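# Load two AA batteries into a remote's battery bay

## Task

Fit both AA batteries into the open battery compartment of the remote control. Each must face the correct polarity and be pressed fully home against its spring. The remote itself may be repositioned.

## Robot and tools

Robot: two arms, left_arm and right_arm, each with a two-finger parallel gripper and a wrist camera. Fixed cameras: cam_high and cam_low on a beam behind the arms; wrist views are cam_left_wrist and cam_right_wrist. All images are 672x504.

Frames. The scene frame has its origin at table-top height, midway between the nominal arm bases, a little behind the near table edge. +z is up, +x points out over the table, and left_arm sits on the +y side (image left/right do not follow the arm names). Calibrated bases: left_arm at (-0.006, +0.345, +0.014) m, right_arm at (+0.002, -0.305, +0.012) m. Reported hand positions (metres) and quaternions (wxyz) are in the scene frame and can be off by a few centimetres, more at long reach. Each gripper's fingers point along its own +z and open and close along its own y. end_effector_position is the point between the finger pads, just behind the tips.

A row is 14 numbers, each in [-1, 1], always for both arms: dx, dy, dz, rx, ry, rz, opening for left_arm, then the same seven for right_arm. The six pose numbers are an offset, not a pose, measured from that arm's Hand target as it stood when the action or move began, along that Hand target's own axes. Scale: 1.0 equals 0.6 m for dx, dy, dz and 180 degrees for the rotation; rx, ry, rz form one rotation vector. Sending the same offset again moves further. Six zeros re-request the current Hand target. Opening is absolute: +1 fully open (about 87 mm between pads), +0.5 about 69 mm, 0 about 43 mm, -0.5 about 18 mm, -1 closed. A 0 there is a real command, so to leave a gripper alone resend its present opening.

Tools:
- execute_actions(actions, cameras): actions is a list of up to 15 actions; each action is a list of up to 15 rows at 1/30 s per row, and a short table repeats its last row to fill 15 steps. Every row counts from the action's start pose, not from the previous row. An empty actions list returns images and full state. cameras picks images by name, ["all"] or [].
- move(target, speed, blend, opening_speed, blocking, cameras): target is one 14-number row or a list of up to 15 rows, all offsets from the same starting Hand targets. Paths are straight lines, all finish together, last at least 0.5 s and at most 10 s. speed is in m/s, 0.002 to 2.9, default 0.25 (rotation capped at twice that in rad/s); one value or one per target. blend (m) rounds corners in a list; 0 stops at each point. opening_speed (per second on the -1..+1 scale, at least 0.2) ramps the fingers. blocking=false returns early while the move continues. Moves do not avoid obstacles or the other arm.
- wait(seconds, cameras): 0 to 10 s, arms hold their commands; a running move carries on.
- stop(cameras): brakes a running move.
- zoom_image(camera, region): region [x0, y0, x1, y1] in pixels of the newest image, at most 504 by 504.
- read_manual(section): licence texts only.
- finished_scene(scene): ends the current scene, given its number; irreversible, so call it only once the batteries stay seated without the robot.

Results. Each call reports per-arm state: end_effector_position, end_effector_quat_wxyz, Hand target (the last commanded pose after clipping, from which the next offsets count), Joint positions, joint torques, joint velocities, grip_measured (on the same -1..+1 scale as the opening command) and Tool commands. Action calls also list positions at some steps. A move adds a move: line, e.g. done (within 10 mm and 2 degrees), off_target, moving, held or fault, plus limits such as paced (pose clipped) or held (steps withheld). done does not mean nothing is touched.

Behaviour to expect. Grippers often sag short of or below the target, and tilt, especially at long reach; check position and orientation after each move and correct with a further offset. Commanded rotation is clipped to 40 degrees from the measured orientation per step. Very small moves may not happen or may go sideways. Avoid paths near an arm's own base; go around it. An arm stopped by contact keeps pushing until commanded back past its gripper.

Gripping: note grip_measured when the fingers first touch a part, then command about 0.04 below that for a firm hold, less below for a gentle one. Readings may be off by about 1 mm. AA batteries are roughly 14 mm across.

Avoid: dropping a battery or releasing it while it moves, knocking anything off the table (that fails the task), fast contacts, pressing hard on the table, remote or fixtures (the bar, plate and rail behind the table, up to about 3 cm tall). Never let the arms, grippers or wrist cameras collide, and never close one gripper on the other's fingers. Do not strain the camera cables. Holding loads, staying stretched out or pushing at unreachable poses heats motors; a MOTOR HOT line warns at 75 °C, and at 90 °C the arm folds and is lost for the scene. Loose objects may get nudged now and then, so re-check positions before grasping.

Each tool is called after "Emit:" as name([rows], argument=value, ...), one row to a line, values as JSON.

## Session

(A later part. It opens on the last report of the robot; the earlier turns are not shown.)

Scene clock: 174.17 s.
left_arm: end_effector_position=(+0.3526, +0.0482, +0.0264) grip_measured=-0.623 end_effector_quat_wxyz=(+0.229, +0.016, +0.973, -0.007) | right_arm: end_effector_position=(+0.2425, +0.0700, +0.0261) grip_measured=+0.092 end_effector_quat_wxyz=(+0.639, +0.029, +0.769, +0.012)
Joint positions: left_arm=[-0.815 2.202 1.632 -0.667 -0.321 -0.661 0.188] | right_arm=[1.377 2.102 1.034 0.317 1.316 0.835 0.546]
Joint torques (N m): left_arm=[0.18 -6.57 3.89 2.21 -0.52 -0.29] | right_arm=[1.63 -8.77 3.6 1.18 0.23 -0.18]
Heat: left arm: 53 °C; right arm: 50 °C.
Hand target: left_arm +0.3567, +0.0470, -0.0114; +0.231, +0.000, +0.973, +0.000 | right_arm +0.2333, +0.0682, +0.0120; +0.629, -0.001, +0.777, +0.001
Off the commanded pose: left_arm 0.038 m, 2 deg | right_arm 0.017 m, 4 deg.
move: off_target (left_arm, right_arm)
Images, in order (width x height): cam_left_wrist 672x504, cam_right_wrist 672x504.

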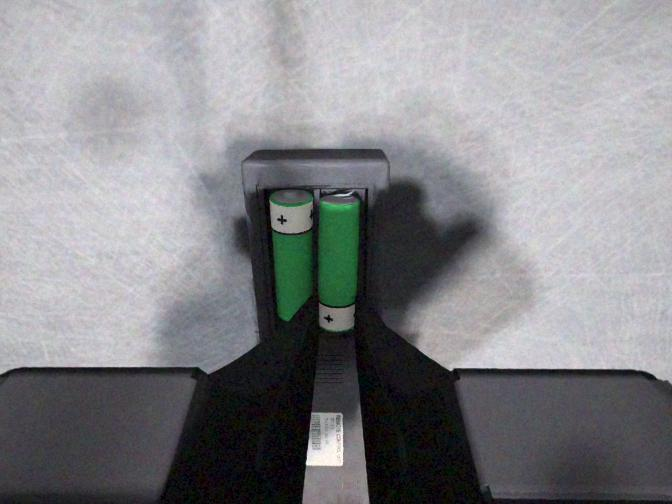

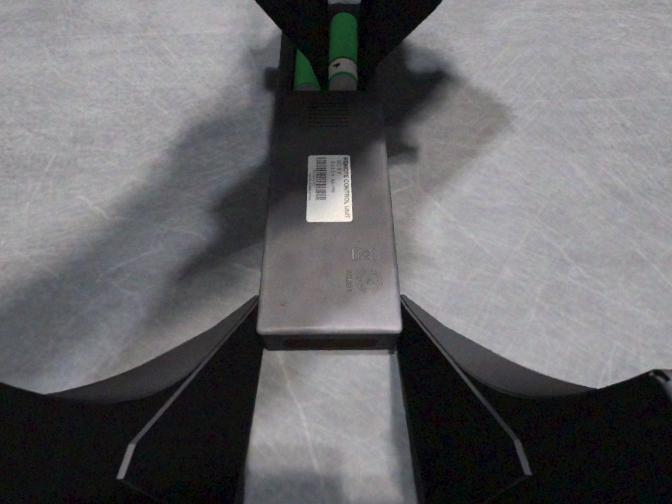

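Emit:
move([
  [0,0,0,0,0,0,-0.5,0,0,0,0,0,0,0],
  [-0.06,0,-0.10,0,0,0,-0.5,0,0,0,0,0,0,0],
  [-0.06,0,-0.10,0,0,0,-1,0,0,0,0,0,0,0],
], speed=0.1, cameras=["cam_left_wrist","cam_right_wrist"])

Emit:
zoom_image(camera="cam_left_wrist", region=[250, 120, 430, 340])

Emit:
zoom_image(camera="cam_right_wrist", region=[250, 0, 420, 128])

Scene clock: 177.40 s.
left_arm: end_effector_position=(+0.3565, +0.0494, +0.0538) grip_measured=-1.000 end_effector_quat_wxyz=(+0.224, +0.007, +0.975, +0.000) | right_arm: end_effector_position=(+0.2400, +0.0715, +0.0261) grip_measured=+0.092 end_effector_quat_wxyz=(+0.639, +0.026, +0.769, +0.014)
Joint positions: left_arm=[-0.81 2.199 1.743 -0.799 -0.327 -0.678 0] | right_arm=[1.384 2.102 1.034 0.317 1.316 0.835 0.546]
Joint torques (N m): left_arm=[0.08 -11.92 11.99 0.95 -0.45 -0.04] | right_arm=[1.06 -8.77 3.63 1.17 0.22 -0.17]
Heat: left arm: 53 °C; right arm: 50 °C.
Hand target: left_arm +0.3618, +0.0469, +0.0583; +0.231, +0.000, +0.973, +0.000 | right_arm +0.2332, +0.0683, +0.0120; +0.629, -0.001, +0.777, +0.001
Off the commanded pose: left_arm 0.007 m, 1 deg | right_arm 0.016 m, 4 deg.
move: off_target (right_arm)
Images, in order (width x height): cam_left_wrist 672x504, cam_right_wrist 672x504.

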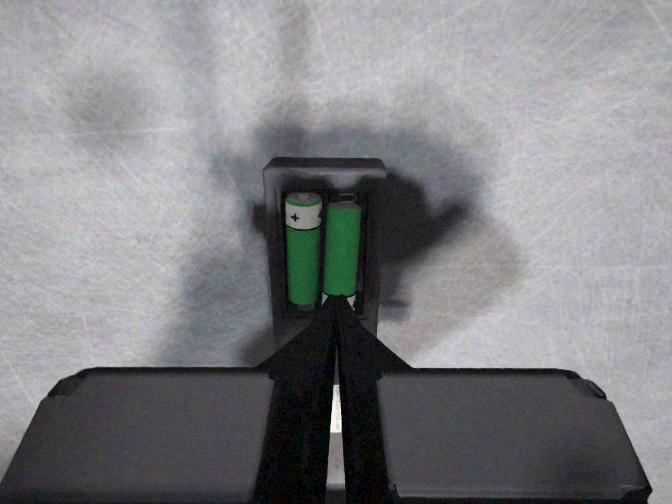

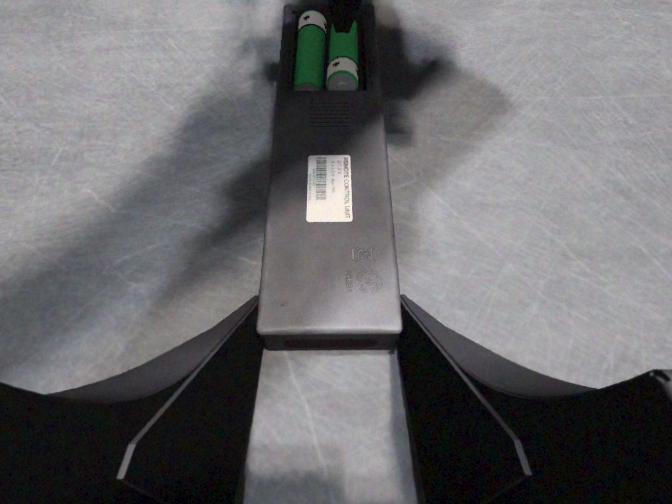

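Scaled by 2.291 from the camera's 672x504 image, which has a finer 960x720 frame.

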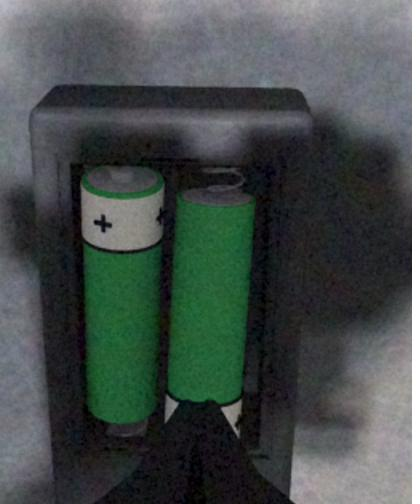

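Scaled by 2.965 from the camera's 672x504 image, which has a finer 960x720 frame.

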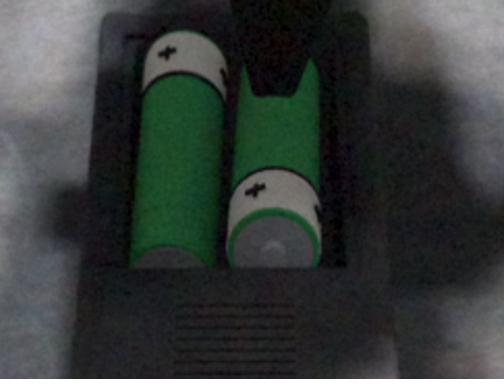

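Emit:
move([
  [0.0278,0.001,0.0327,0,0,0,-1,0,0,0,0,0,0,0],
  [0.0583,0.001,0.129,0,0,0,-1,0,0,0,0,0,0,0],
], speed=0.07, blend=0.005, cameras=["cam_left_wrist","cam_right_wrist"])

Emit:
zoom_image(camera="cam_left_wrist", region=[250, 120, 430, 340])

Emit:
zoom_image(camera="cam_right_wrist", region=[250, 0, 420, 128])

Scene clock: 179.40 s.
left_arm: end_effector_position=(+0.3689, +0.0409, +0.0321) grip_measured=-1.000 end_effector_quat_wxyz=(+0.259, -0.001, +0.966, -0.022) | right_arm: end_effector_position=(+0.2399, +0.0716, +0.0261) grip_measured=+0.092 end_effector_quat_wxyz=(+0.639, +0.026, +0.769, +0.014)
Joint positions: left_arm=[-0.81 2.204 1.639 -0.605 -0.343 -0.675 0] | right_arm=[1.384 2.102 1.034 0.317 1.316 0.835 0.546]
Joint torques (N m): left_arm=[0.96 -3.89 2.82 2.13 -0.26 0.07] | right_arm=[1.03 -8.77 3.63 1.17 0.22 -0.17]
Heat: left arm: 53 °C; right arm: 50 °C.
Hand target: left_arm +0.3653, +0.0477, -0.0266; +0.231, +0.000, +0.973, +0.001 | right_arm +0.2332, +0.0683, +0.0120; +0.629, -0.001, +0.777, +0.001
Off the commanded pose: left_arm 0.059 m, 4 deg | right_arm 0.016 m, 4 deg.
move: off_target (left_arm, right_arm)
Images, in order (width x height): cam_left_wrist 672x504, cam_right_wrist 672x504.

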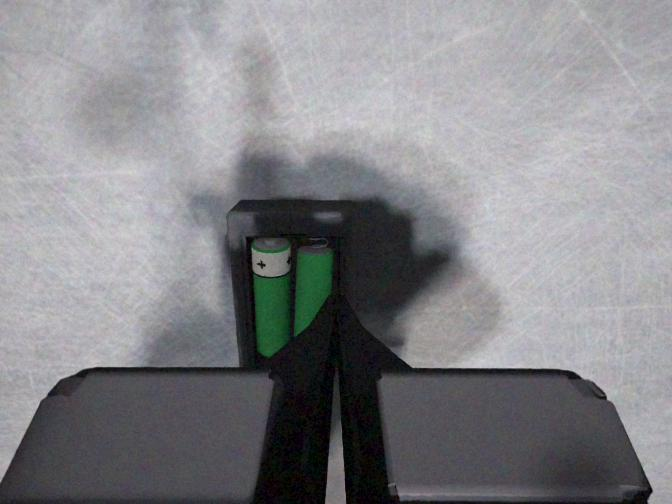

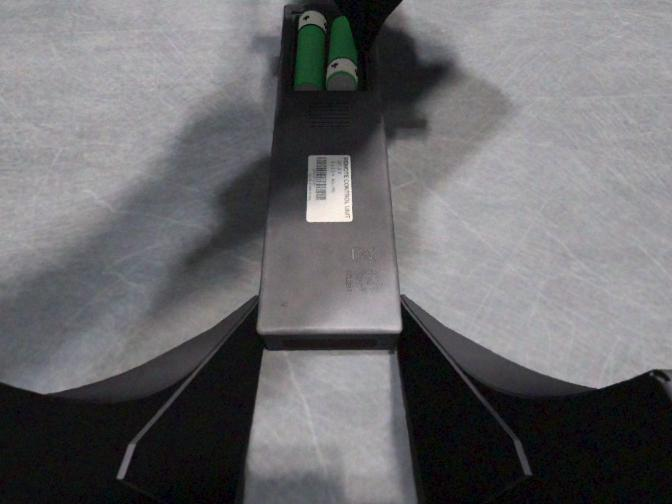

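Scaled by 2.291 from the camera's 672x504 image, which has a finer 960x720 frame.

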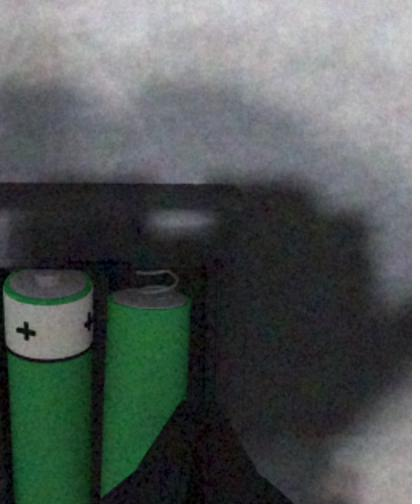

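Scaled by 2.965 from the camera's 672x504 image, which has a finer 960x720 frame.

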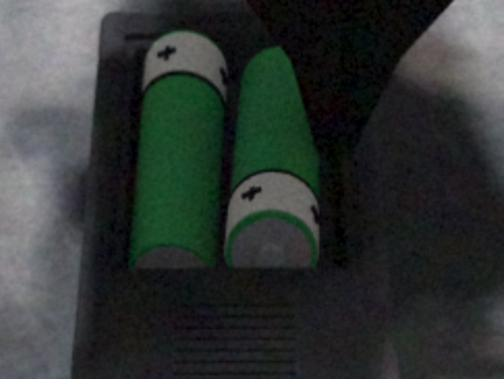

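Emit:
move([
  [-0.0605,0,-0.1188,0,0,0,-1,0,0,0,0,0,0,0],
  [-0.0278,0.002,-0.1355,0,0,0,-0.78,0,0,0,0,0,0,0],
], speed=0.1, cameras=["cam_left_wrist","cam_right_wrist"])

Emit:
zoom_image(camera="cam_left_wrist", region=[250, 120, 430, 340])

Emit:
zoom_image(camera="cam_right_wrist", region=[250, 0, 420, 128])

Scene clock: 182.53 s.
left_arm: end_effector_position=(+0.3447, +0.0498, +0.0443) grip_measured=-0.780 end_effector_quat_wxyz=(+0.220, +0.005, +0.976, +0.007) | right_arm: end_effector_position=(+0.2390, +0.0721, +0.0261) grip_measured=+0.092 end_effector_quat_wxyz=(+0.639, +0.025, +0.769, +0.015)
Joint positions: left_arm=[-0.829 2.189 1.693 -0.782 -0.338 -0.704 0.11] | right_arm=[1.387 2.102 1.034 0.317 1.316 0.835 0.546]
Joint torques (N m): left_arm=[-0.42 -15.84 6.97 1.15 -0.43 -0.04] | right_arm=[0.83 -8.77 3.64 1.16 0.22 -0.16]
Heat: left arm: 53 °C; right arm: 50 °C.
Hand target: left_arm +0.3437, +0.0486, +0.0536; +0.231, +0.000, +0.973, +0.000 | right_arm +0.2333, +0.0682, +0.0120; +0.629, -0.001, +0.777, +0.001
Off the commanded pose: left_arm 0.009 m, 2 deg | right_arm 0.016 m, 4 deg.
move: off_target (right_arm)
Images, in order (width x height): cam_left_wrist 672x504, cam_right_wrist 672x504.

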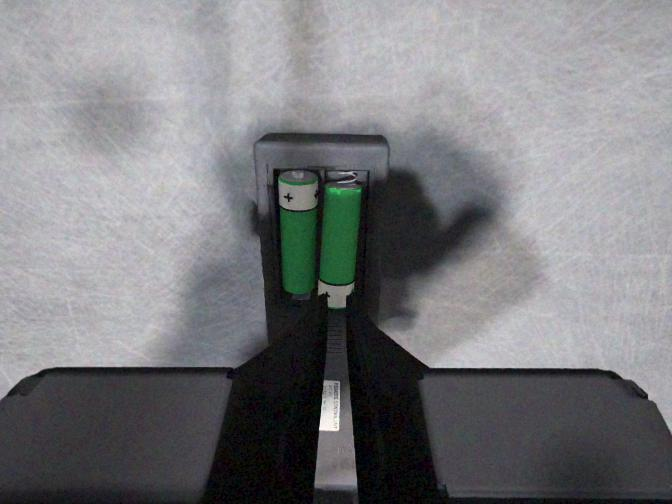

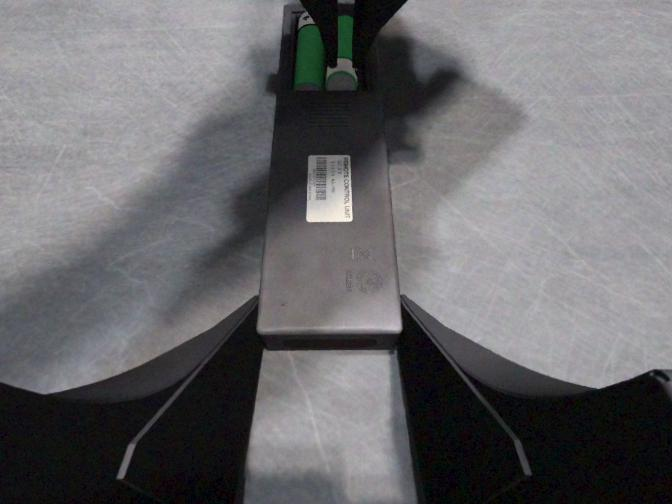

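Scaled by 2.291 from the camera's 672x504 image, which has a finer 960x720 frame.

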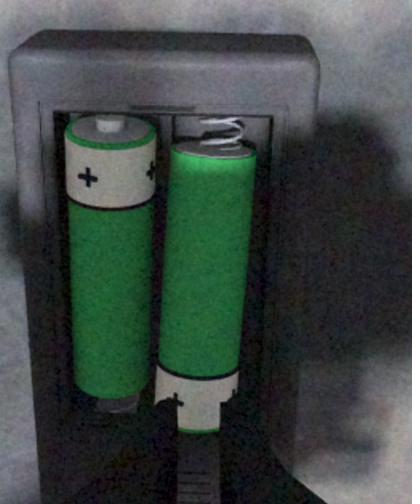

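Scaled by 2.965 from the camera's 672x504 image, which has a finer 960x720 frame.

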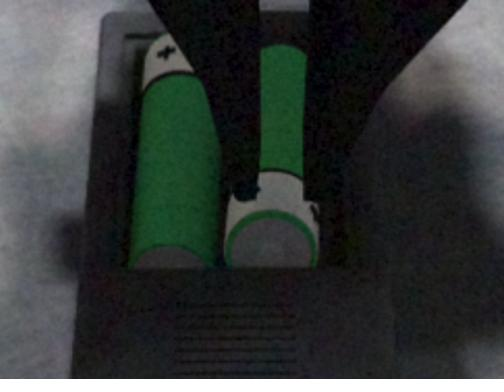

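Emit:
move(target=[0.0607,0.003,0.1375,0,0,0,-0.78,0,0,0,0,0,0,0], speed=0.07, cameras=["cam_left_wrist","cam_right_wrist"])

Emit:
zoom_image(camera="cam_left_wrist", region=[250, 120, 430, 340])

Emit:
zoom_image(camera="cam_right_wrist", region=[250, 0, 420, 128])

Scene clock: 184.90 s.
left_arm: end_effector_position=(+0.3704, +0.0446, +0.0304) grip_measured=-0.777 end_effector_quat_wxyz=(+0.296, -0.015, +0.955, -0.019) | right_arm: end_effector_position=(+0.2401, +0.0709, +0.0263) grip_measured=+0.092 end_effector_quat_wxyz=(+0.639, +0.027, +0.768, +0.013)
Joint positions: left_arm=[-0.823 2.164 1.541 -0.496 -0.405 -0.691 0.111] | right_arm=[1.384 2.102 1.034 0.315 1.319 0.837 0.546]
Joint torques (N m): left_arm=[0.43 -2.89 2.97 1.57 0.24 -0.05] | right_arm=[0.99 -8.76 3.63 1.2 0.18 -0.17]
Heat: left arm: 53 °C; right arm: 50 °C.
Hand target: left_arm +0.3482, +0.0507, -0.0366; +0.231, +0.000, +0.973, +0.001 | right_arm +0.2333, +0.0683, +0.0120; +0.629, -0.001, +0.777, +0.001
Off the commanded pose: left_arm 0.071 m, 8 deg | right_arm 0.016 m, 4 deg.
move: off_target (left_arm, right_arm)
Images, in order (width x height): cam_left_wrist 672x504, cam_right_wrist 672x504.

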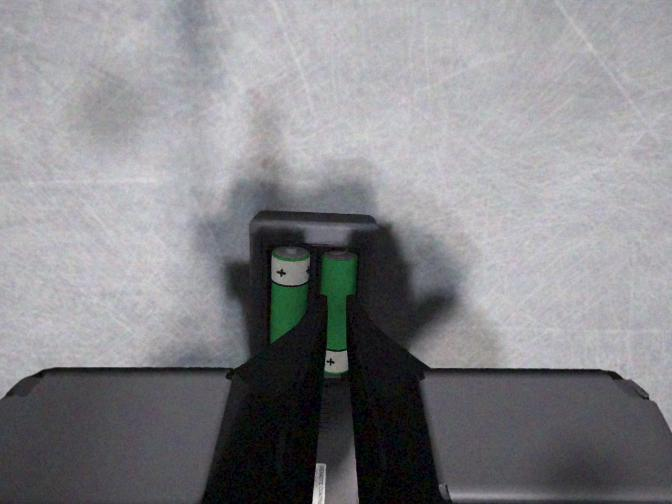

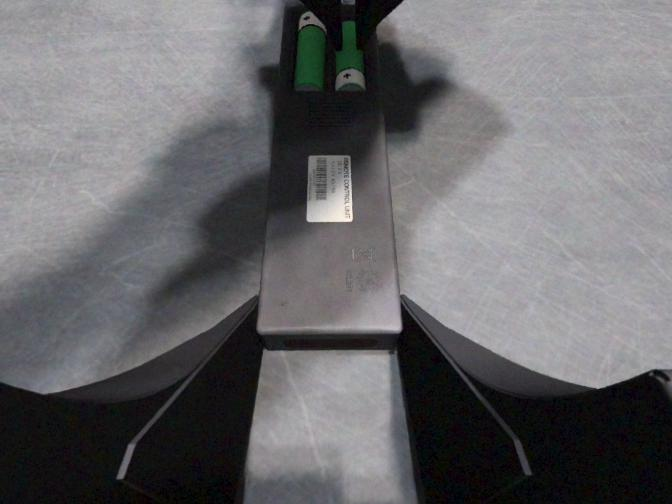

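Scaled by 2.291 from the camera's 672x504 image, which has a finer 960x720 frame.

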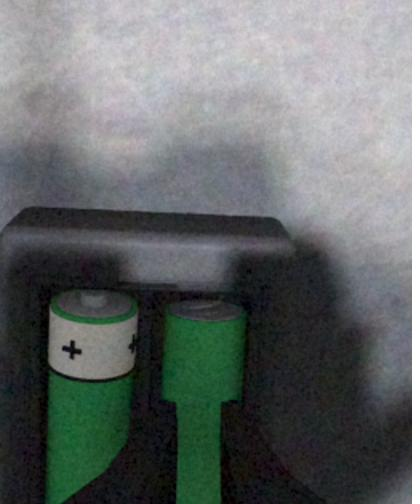

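Scaled by 2.965 from the camera's 672x504 image, which has a finer 960x720 frame.

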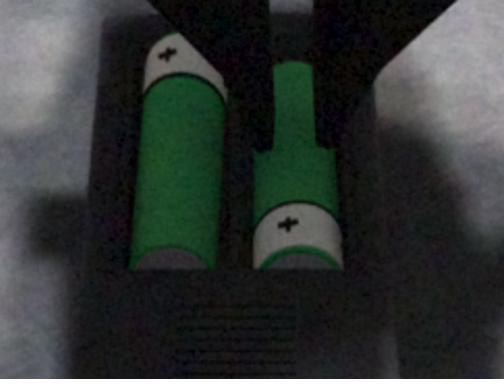

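Emit:
move([
  [-0.068,0,-0.134,0,0,0,-0.78,0,0,0,0,0,0,0],
  [0.08,0,-0.25,0,0,0,-0.78,0,0,0,0,0,0,0],
], speed=0.12, cameras=["cam_left_wrist","cam_right_wrist","cam_low"])

Emit:
zoom_image(camera="cam_left_wrist", region=[220, 100, 400, 320])

Emit:
zoom_image(camera="cam_right_wrist", region=[250, 0, 420, 128])

Emit:
zoom_image(camera="cam_low", region=[320, 210, 460, 315])

Scene clock: 188.23 s.
left_arm: end_effector_position=(+0.2411, +0.0459, +0.0705) grip_measured=-0.780 end_effector_quat_wxyz=(+0.225, +0.003, +0.974, -0.002) | right_arm: end_effector_position=(+0.2379, +0.0720, +0.0262) grip_measured=+0.092 end_effector_quat_wxyz=(+0.639, +0.024, +0.768, +0.014)
Joint positions: left_arm=[-1.032 1.925 1.406 -0.813 -0.388 -0.912 0.11] | right_arm=[1.39 2.102 1.034 0.314 1.32 0.837 0.546]
Joint torques (N m): left_arm=[-0.39 -12.88 7.05 0.79 -0.51 -0.01] | right_arm=[0.58 -8.77 3.66 1.18 0.18 -0.17]
Heat: left arm: 53 °C; right arm: 50 °C.
Hand target: left_arm +0.2380, +0.0506, +0.0759; +0.231, +0.000, +0.973, +0.001 | right_arm +0.2332, +0.0683, +0.0120; +0.629, -0.001, +0.777, +0.001
Off the commanded pose: left_arm 0.008 m, 1 deg | right_arm 0.015 m, 4 deg.
move: off_target (right_arm)
Images, in order (width x height): cam_low 672x504, cam_left_wrist 672x504, cam_right_wrist 672x504.

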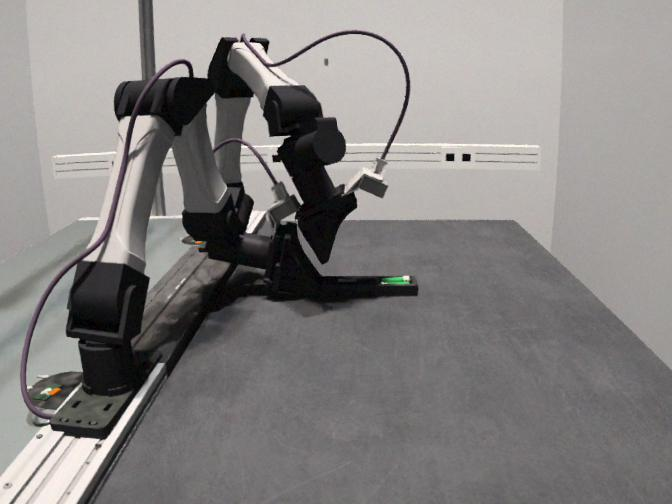

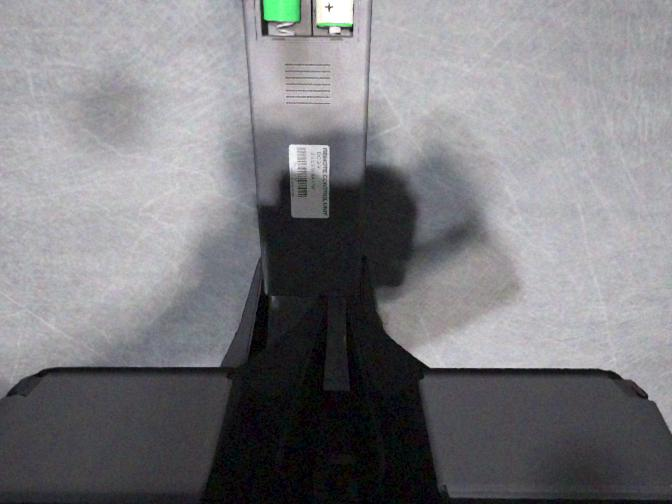

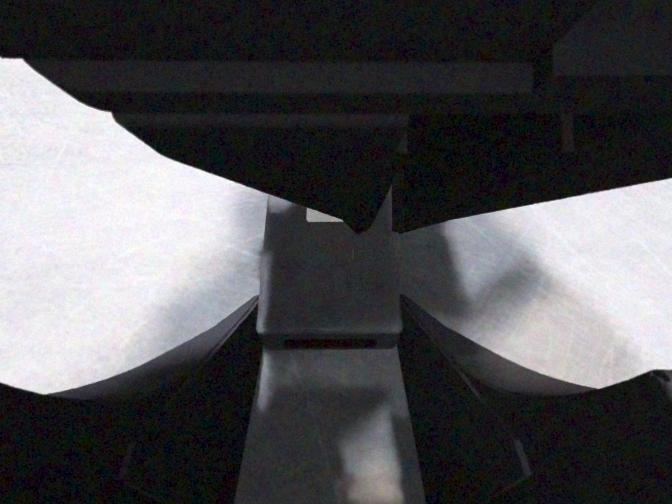

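Scaled by 2.291 from the camera's 672x504 image, which has a finer 960x720 frame.

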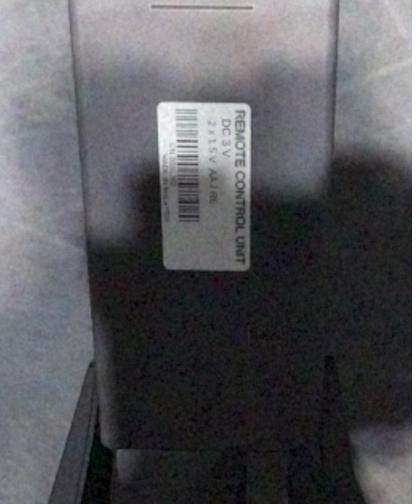

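Scaled by 2.965 from the camera's 672x504 image, which has a finer 960x720 frame.

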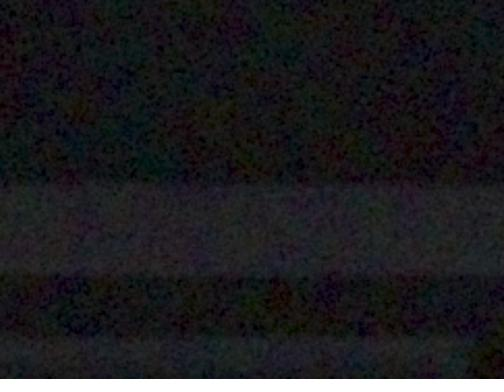

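Scaled by 3.600 from the camera's 672x504 image, which has a finer 960x720 frame.

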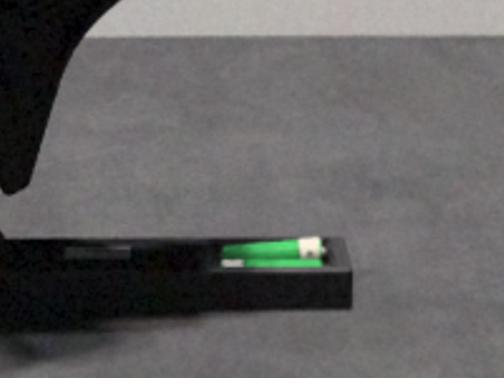

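Emit:
move(target=[-0.2108,0.0325,0.126,0,0.094,0,-0.78,0,0,0,0,0,0,0], speed=0.15, cameras=["cam_left_wrist","cam_right_wrist"])

Emit:
zoom_image(camera="cam_left_wrist", region=[250, 160, 430, 380])

Emit:
zoom_image(camera="cam_right_wrist", region=[250, 0, 420, 128])

Scene clock: 190.70 s.
left_arm: end_effector_position=(+0.3864, +0.0766, +0.0657) grip_measured=-0.780 end_effector_quat_wxyz=(+0.089, -0.010, +0.996, +0.004) | right_arm: end_effector_position=(+0.2379, +0.0720, +0.0262) grip_measured=+0.092 end_effector_quat_wxyz=(+0.639, +0.024, +0.768, +0.014)
Joint positions: left_arm=[-0.661 2.492 2.33 -1.294 -0.141 -0.613 0.11] | right_arm=[1.39 2.102 1.034 0.314 1.32 0.837 0.546]
Joint torques (N m): left_arm=[-0.66 -12.88 11.74 0.46 -0.13 0.19] | right_arm=[0.59 -8.79 3.67 1.18 0.18 -0.17]
Heat: left arm: 54 °C; right arm: 50 °C.
Hand target: left_arm +0.3849, +0.0699, +0.0653; +0.085, +0.001, +0.996, +0.000 | right_arm +0.2332, +0.0683, +0.0120; +0.629, -0.001, +0.777, +0.001
Off the commanded pose: left_arm 0.007 m, 1 deg | right_arm 0.015 m, 4 deg.
move: off_target (right_arm)
Images, in order (width x height): cam_left_wrist 672x504, cam_right_wrist 672x504.

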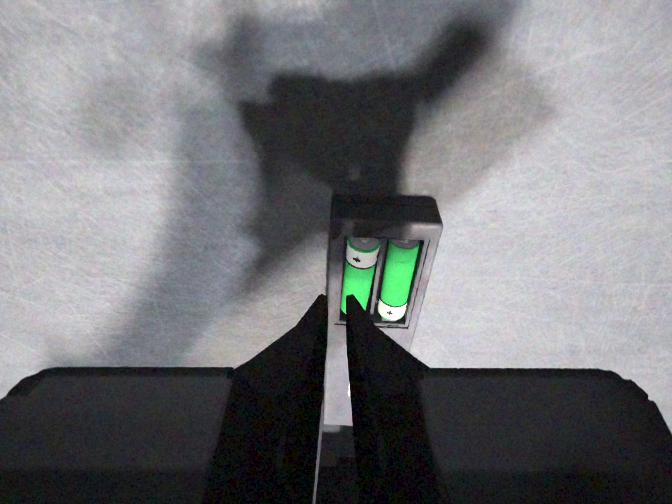

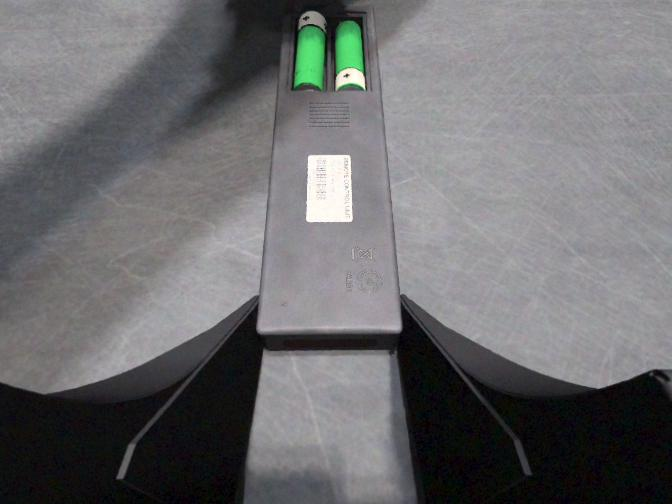

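Scaled by 2.291 from the camera's 672x504 image, which has a finer 960x720 frame.

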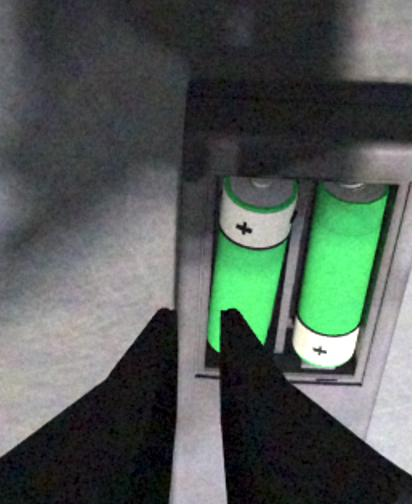

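Scaled by 2.965 from the camera's 672x504 image, which has a finer 960x720 frame.

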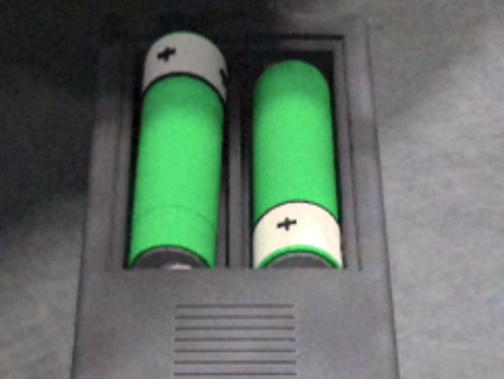

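Emit:
move(target=[0.0066,-0.013,0,0,0,0,-0.78,0,0,0,0,0,0,0], speed=0.1, cameras=["cam_left_wrist","cam_right_wrist"])

Emit:
zoom_image(camera="cam_left_wrist", region=[250, 160, 430, 380])

Emit:
zoom_image(camera="cam_right_wrist", region=[250, 0, 420, 128])

Scene clock: 192.00 s.
left_arm: end_effector_position=(+0.3824, +0.0691, +0.0650) grip_measured=-0.780 end_effector_quat_wxyz=(+0.088, -0.001, +0.996, +0.004) | right_arm: end_effector_position=(+0.2379, +0.0720, +0.0262) grip_measured=+0.092 end_effector_quat_wxyz=(+0.639, +0.024, +0.768, +0.014)
Joint positions: left_arm=[-0.679 2.503 2.347 -1.302 -0.141 -0.613 0.11] | right_arm=[1.39 2.102 1.034 0.314 1.32 0.837 0.546]
Joint torques (N m): left_arm=[-0.66 -12.93 11.9 0.47 -0.14 -0.01] | right_arm=[0.58 -8.77 3.67 1.18 0.19 -0.17]
Heat: left arm: 54 °C; right arm: 50 °C.
Hand target: left_arm +0.3809, +0.0622, +0.0646; +0.085, +0.000, +0.996, +0.001 | right_arm +0.2332, +0.0683, +0.0120; +0.629, -0.001, +0.777, +0.001
Off the commanded pose: left_arm 0.007 m, 1 deg | right_arm 0.015 m, 4 deg.
move: off_target (right_arm)
Images, in order (width x height): cam_left_wrist 672x504, cam_right_wrist 672x504.

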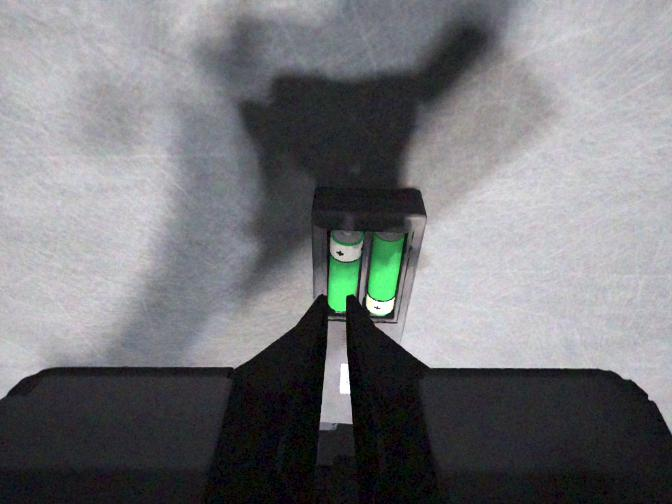

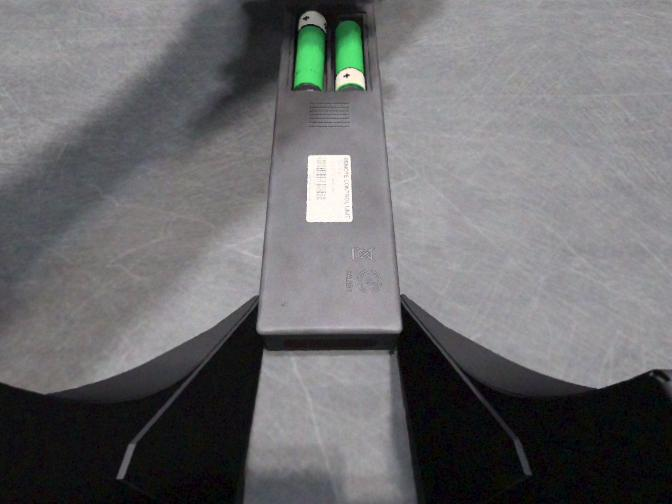

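Scaled by 2.291 from the camera's 672x504 image, which has a finer 960x720 frame.

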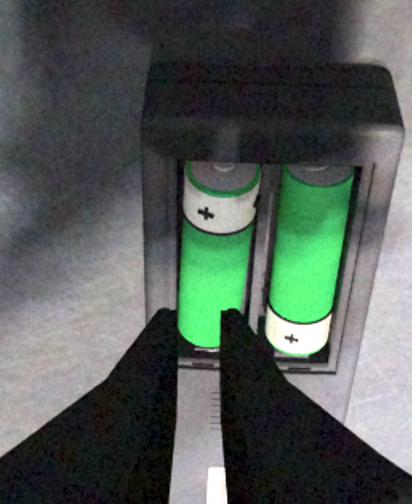

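Scaled by 2.965 from the camera's 672x504 image, which has a finer 960x720 frame.

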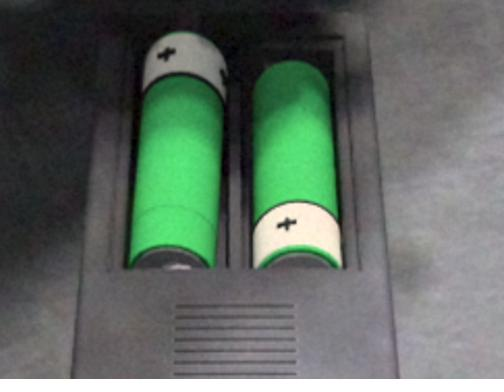

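Emit:
move([
  [0.0077,0.004,0.0443,0,0,0,-0.78,0,0,0,0,0,0,0],
  [0.05,0.005,0.1435,0,0,0,-0.78,0,0,0,0,0,0,0],
], speed=0.07, blend=0.005, cameras=["cam_left_wrist","cam_right_wrist"])

Emit:
zoom_image(camera="cam_left_wrist", region=[250, 160, 430, 380])

Emit:
zoom_image(camera="cam_right_wrist", region=[250, 0, 420, 128])

Scene clock: 194.10 s.
left_arm: end_effector_position=(+0.3750, +0.0660, +0.0309) grip_measured=-0.778 end_effector_quat_wxyz=(+0.114, -0.002, +0.993, -0.023) | right_arm: end_effector_position=(+0.2379, +0.0721, +0.0261) grip_measured=+0.092 end_effector_quat_wxyz=(+0.639, +0.024, +0.769, +0.014)
Joint positions: left_arm=[-0.686 2.376 1.982 -0.991 -0.128 -0.617 0.111] | right_arm=[1.39 2.102 1.034 0.314 1.319 0.837 0.546]
Joint torques (N m): left_arm=[-0.69 -5.76 2.18 1.64 -0.28 -0.05] | right_arm=[0.57 -8.77 3.67 1.18 0.19 -0.17]
Heat: left arm: 54 °C; right arm: 50 °C.
Hand target: left_arm +0.3661, +0.0653, -0.0253; +0.086, +0.000, +0.996, +0.001 | right_arm +0.2332, +0.0683, +0.0120; +0.629, -0.001, +0.777, +0.001
Off the commanded pose: left_arm 0.057 m, 4 deg | right_arm 0.015 m, 4 deg.
move: off_target (left_arm, right_arm)
Images, in order (width x height): cam_left_wrist 672x504, cam_right_wrist 672x504.

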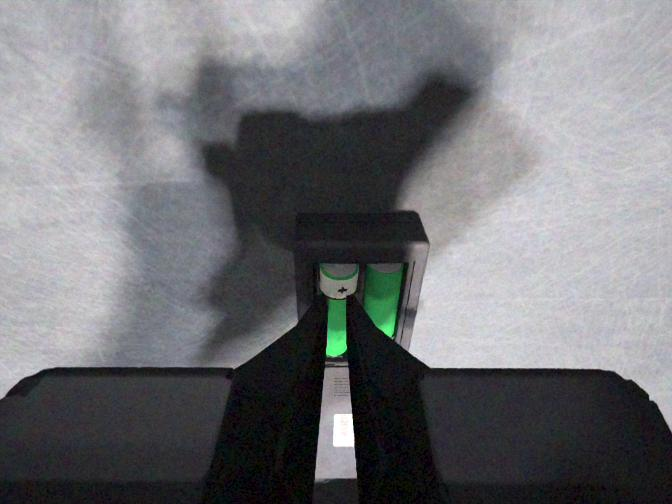

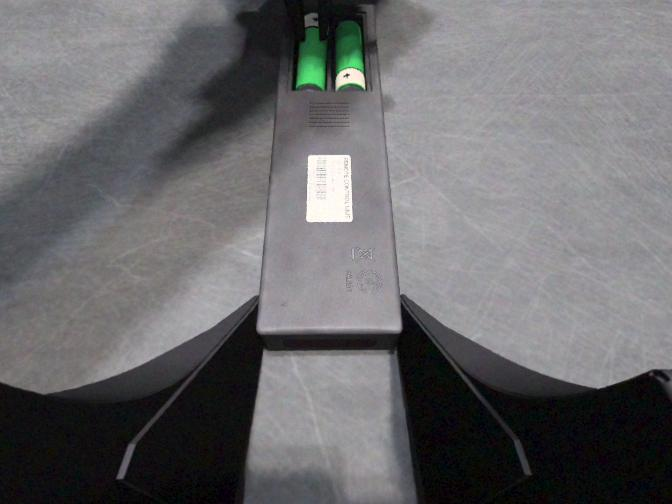

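Scaled by 2.291 from the camera's 672x504 image, which has a finer 960x720 frame.

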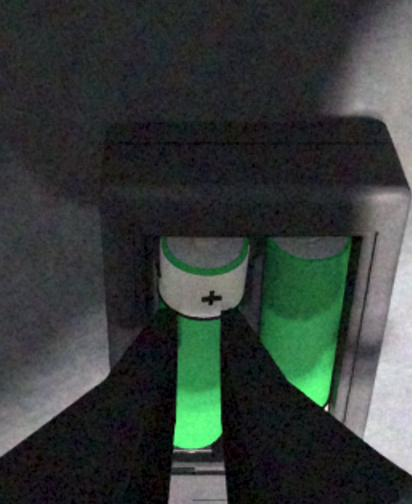

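Scaled by 2.965 from the camera's 672x504 image, which has a finer 960x720 frame.

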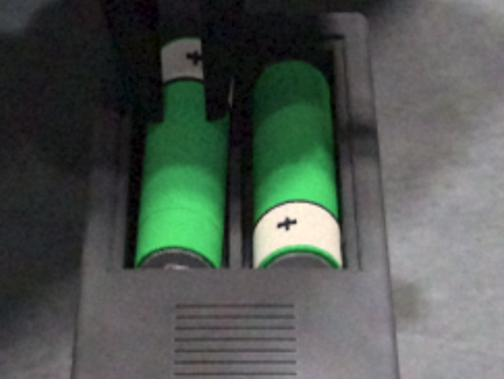

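Emit:
move([
  [-0.032,0,-0.145,0,0,0,-0.78,0,0,0,0,0,0,0],
  [0.2,0.02,-0.18,0,-0.094,0,-0.78,0,0,0,0,0,0,0],
], speed=0.15, cameras=["cam_left_wrist","cam_low"])

Emit:
zoom_image(camera="cam_low", region=[350, 250, 450, 315])

Scene clock: 197.27 s.
left_arm: end_effector_position=(+0.2299, +0.0802, +0.0583) grip_measured=-0.780 end_effector_quat_wxyz=(+0.219, +0.003, +0.976, +0.008) | right_arm: end_effector_position=(+0.2360, +0.0724, +0.0261) grip_measured=+0.092 end_effector_quat_wxyz=(+0.640, +0.022, +0.768, +0.014)
Joint positions: left_arm=[-1.003 1.831 1.238 -0.753 -0.384 -0.886 0.11] | right_arm=[1.395 2.102 1.033 0.313 1.323 0.837 0.546]
Joint torques (N m): left_arm=[-0.79 -10.93 6.71 1.15 -0.54 -0.05] | right_arm=[0.12 -8.8 3.78 1.17 0.15 -0.17]
Heat: left arm: 55 °C; right arm: 50 °C.
Hand target: left_arm +0.2295, +0.0774, +0.0606; +0.231, +0.000, +0.973, +0.001 | right_arm +0.2332, +0.0684, +0.0120; +0.629, -0.001, +0.777, +0.001
Off the commanded pose: left_arm 0.004 m, 2 deg | right_arm 0.015 m, 4 deg.
move: off_target (right_arm)
Images, in order (width x height): cam_low 672x504, cam_left_wrist 672x504.

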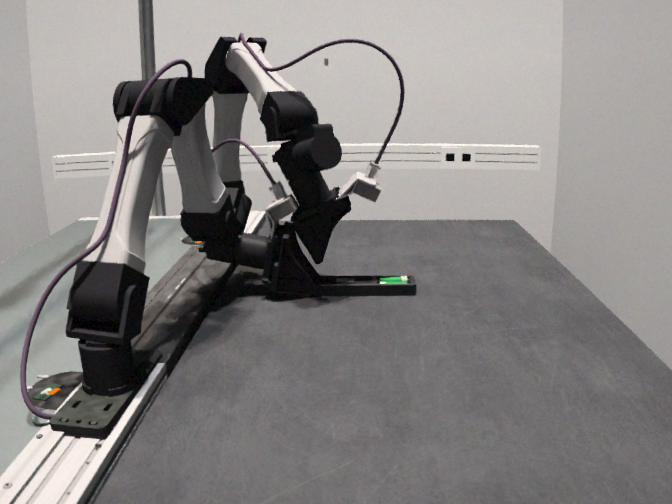

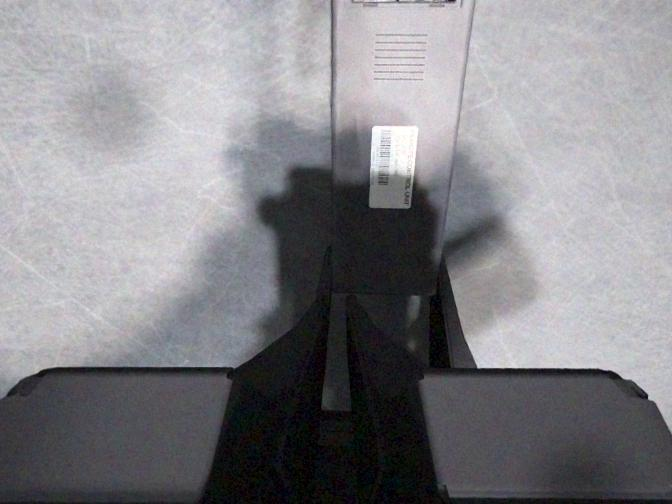

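Scaled by 5.040 from the camera's 672x504 image, which has a finer 960x720 frame.

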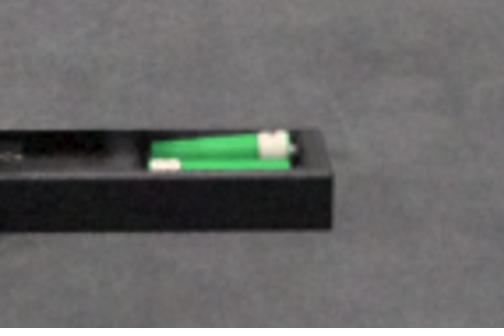

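Emit:
move(target=[-0.2372,-0.024,0.1125,0,0.094,0,-0.78,0,0,0,0,0,0,0], speed=0.15, cameras=["cam_left_wrist","cam_right_wrist"])

Emit:
zoom_image(camera="cam_left_wrist", region=[250, 160, 430, 380])

Emit:
zoom_image(camera="cam_right_wrist", region=[250, 0, 420, 128])

Scene clock: 200.00 s.
left_arm: end_effector_position=(+0.3884, +0.0685, +0.0651) grip_measured=-0.780 end_effector_quat_wxyz=(+0.090, -0.009, +0.996, +0.004) | right_arm: end_effector_position=(+0.2360, +0.0724, +0.0261) grip_measured=+0.092 end_effector_quat_wxyz=(+0.640, +0.022, +0.768, +0.014)
Joint positions: left_arm=[-0.672 2.536 2.409 -1.328 -0.143 -0.622 0.11] | right_arm=[1.395 2.102 1.033 0.313 1.323 0.837 0.546]
Joint torques (N m): left_arm=[-0.51 -13.07 11.75 0.53 -0.12 0.19] | right_arm=[0.13 -8.79 3.78 1.17 0.15 -0.17]
Heat: left arm: 55 °C; right arm: 50 °C.
Hand target: left_arm +0.3870, +0.0629, +0.0643; +0.085, +0.000, +0.996, +0.000 | right_arm +0.2332, +0.0684, +0.0120; +0.629, -0.001, +0.777, +0.001
Off the commanded pose: left_arm 0.006 m, 1 deg | right_arm 0.015 m, 4 deg.
move: off_target (right_arm)
Images, in order (width x height): cam_left_wrist 672x504, cam_right_wrist 672x504.

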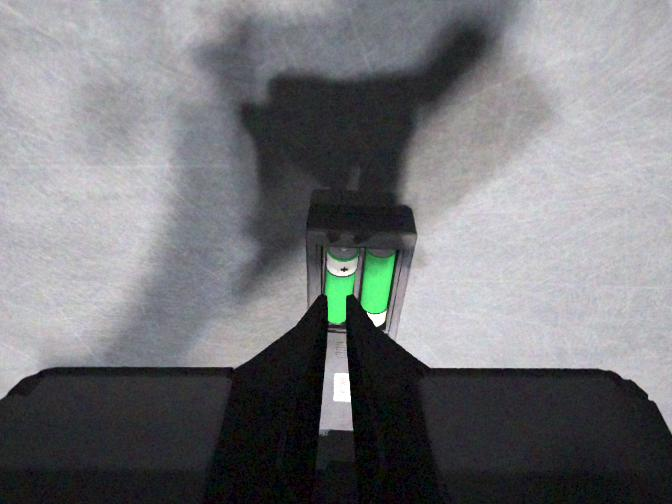

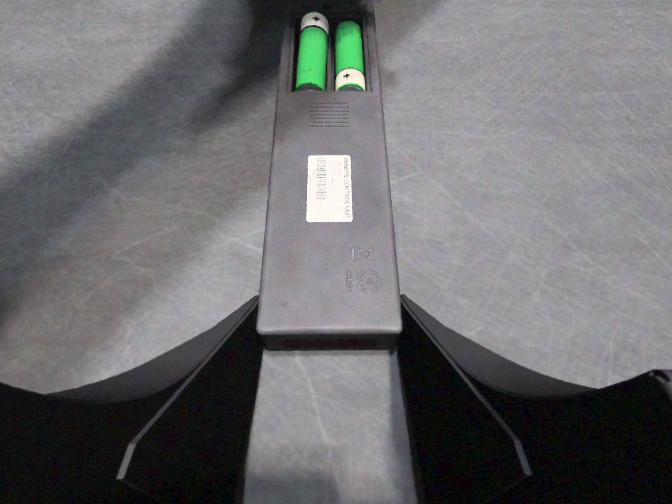

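Scaled by 2.291 from the camera's 672x504 image, which has a finer 960x720 frame.

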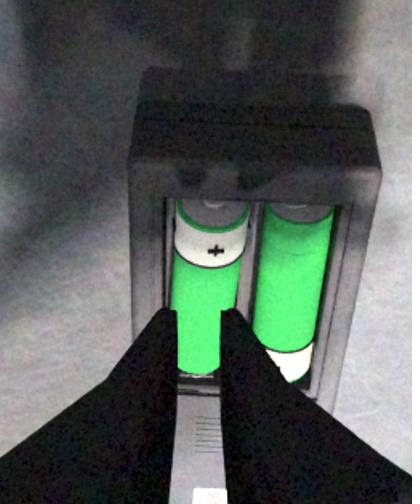

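Scaled by 2.965 from the camera's 672x504 image, which has a finer 960x720 frame.

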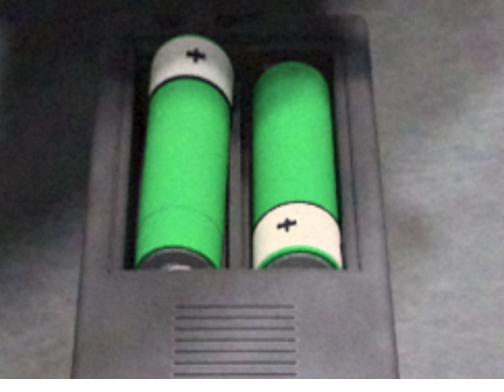

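Emit:
move([
  [0.0135,0.005,0.0485,0,0,0,-0.78,0,0,0,0,0,0,0],
  [0.0263,0.005,0.1223,0,0,0,-0.78,0,0,0,0,0,0,0],
  [0.0797,0.005,0.1385,0,0,0,-0.78,0,0,0,0,0,0,0],
], speed=0.08, blend=[0.005,0.003,0], cameras=["cam_left_wrist","cam_right_wrist"])

Emit:
zoom_image(camera="cam_left_wrist", region=[250, 160, 430, 380])

Emit:
zoom_image(camera="cam_right_wrist", region=[250, 0, 420, 128])

Scene clock: 202.43 s.
left_arm: end_effector_position=(+0.3766, +0.0737, +0.0330) grip_measured=-0.780 end_effector_quat_wxyz=(+0.133, -0.008, +0.991, -0.017) | right_arm: end_effector_position=(+0.2360, +0.0725, +0.0261) grip_measured=+0.092 end_effector_quat_wxyz=(+0.640, +0.023, +0.768, +0.015)
Joint positions: left_arm=[-0.682 2.33 1.909 -0.938 -0.16 -0.62 0.11] | right_arm=[1.395 2.102 1.033 0.313 1.323 0.839 0.546]
Joint torques (N m): left_arm=[-2 -5.08 1.99 1.44 0.02 -0.18] | right_arm=[0.13 -8.79 3.78 1.17 0.16 -0.19]
Heat: left arm: 55 °C; right arm: 50 °C.
Hand target: left_arm +0.3541, +0.0659, -0.0256; +0.086, +0.000, +0.996, +0.000 | right_arm +0.2332, +0.0684, +0.0120; +0.629, -0.001, +0.777, +0.001
Off the commanded pose: left_arm 0.063 m, 6 deg | right_arm 0.015 m, 4 deg.
move: off_target (left_arm, right_arm)
Images, in order (width x height): cam_left_wrist 672x504, cam_right_wrist 672x504.

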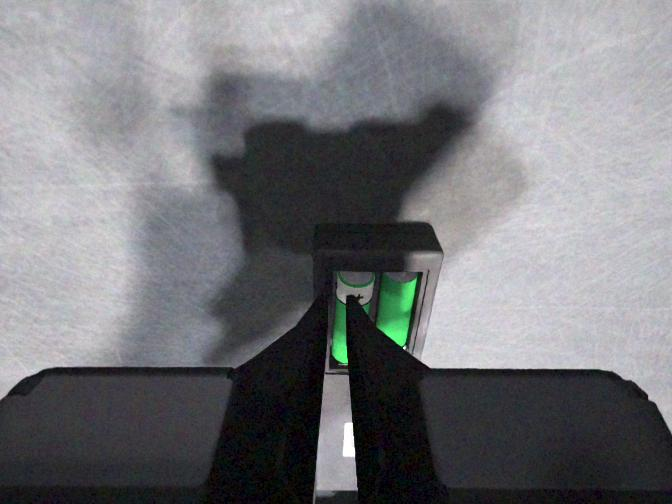

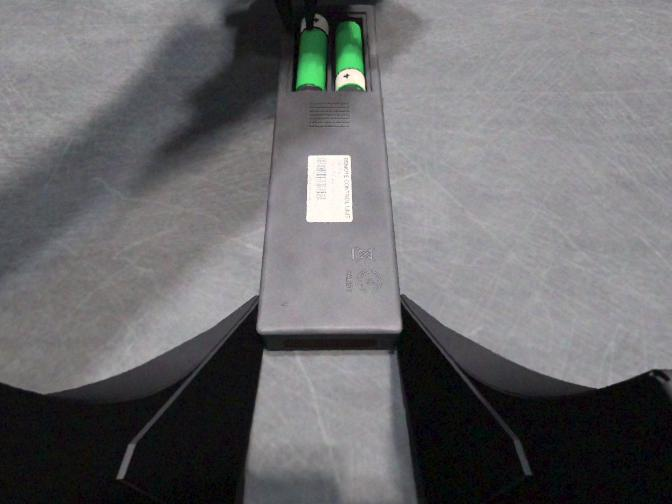

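Scaled by 2.291 from the camera's 672x504 image, which has a finer 960x720 frame.

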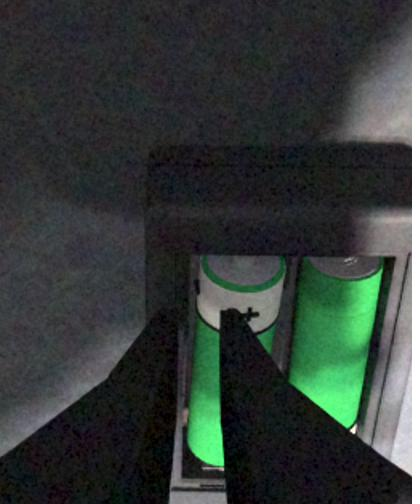

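Scaled by 2.965 from the camera's 672x504 image, which has a finer 960x720 frame.

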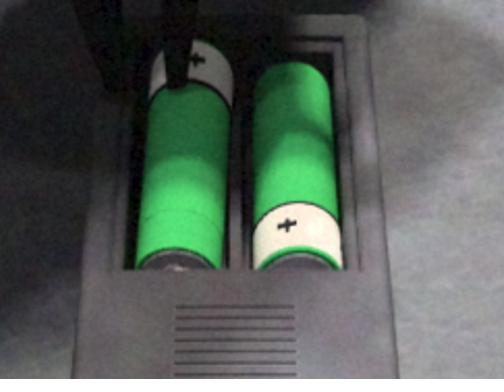

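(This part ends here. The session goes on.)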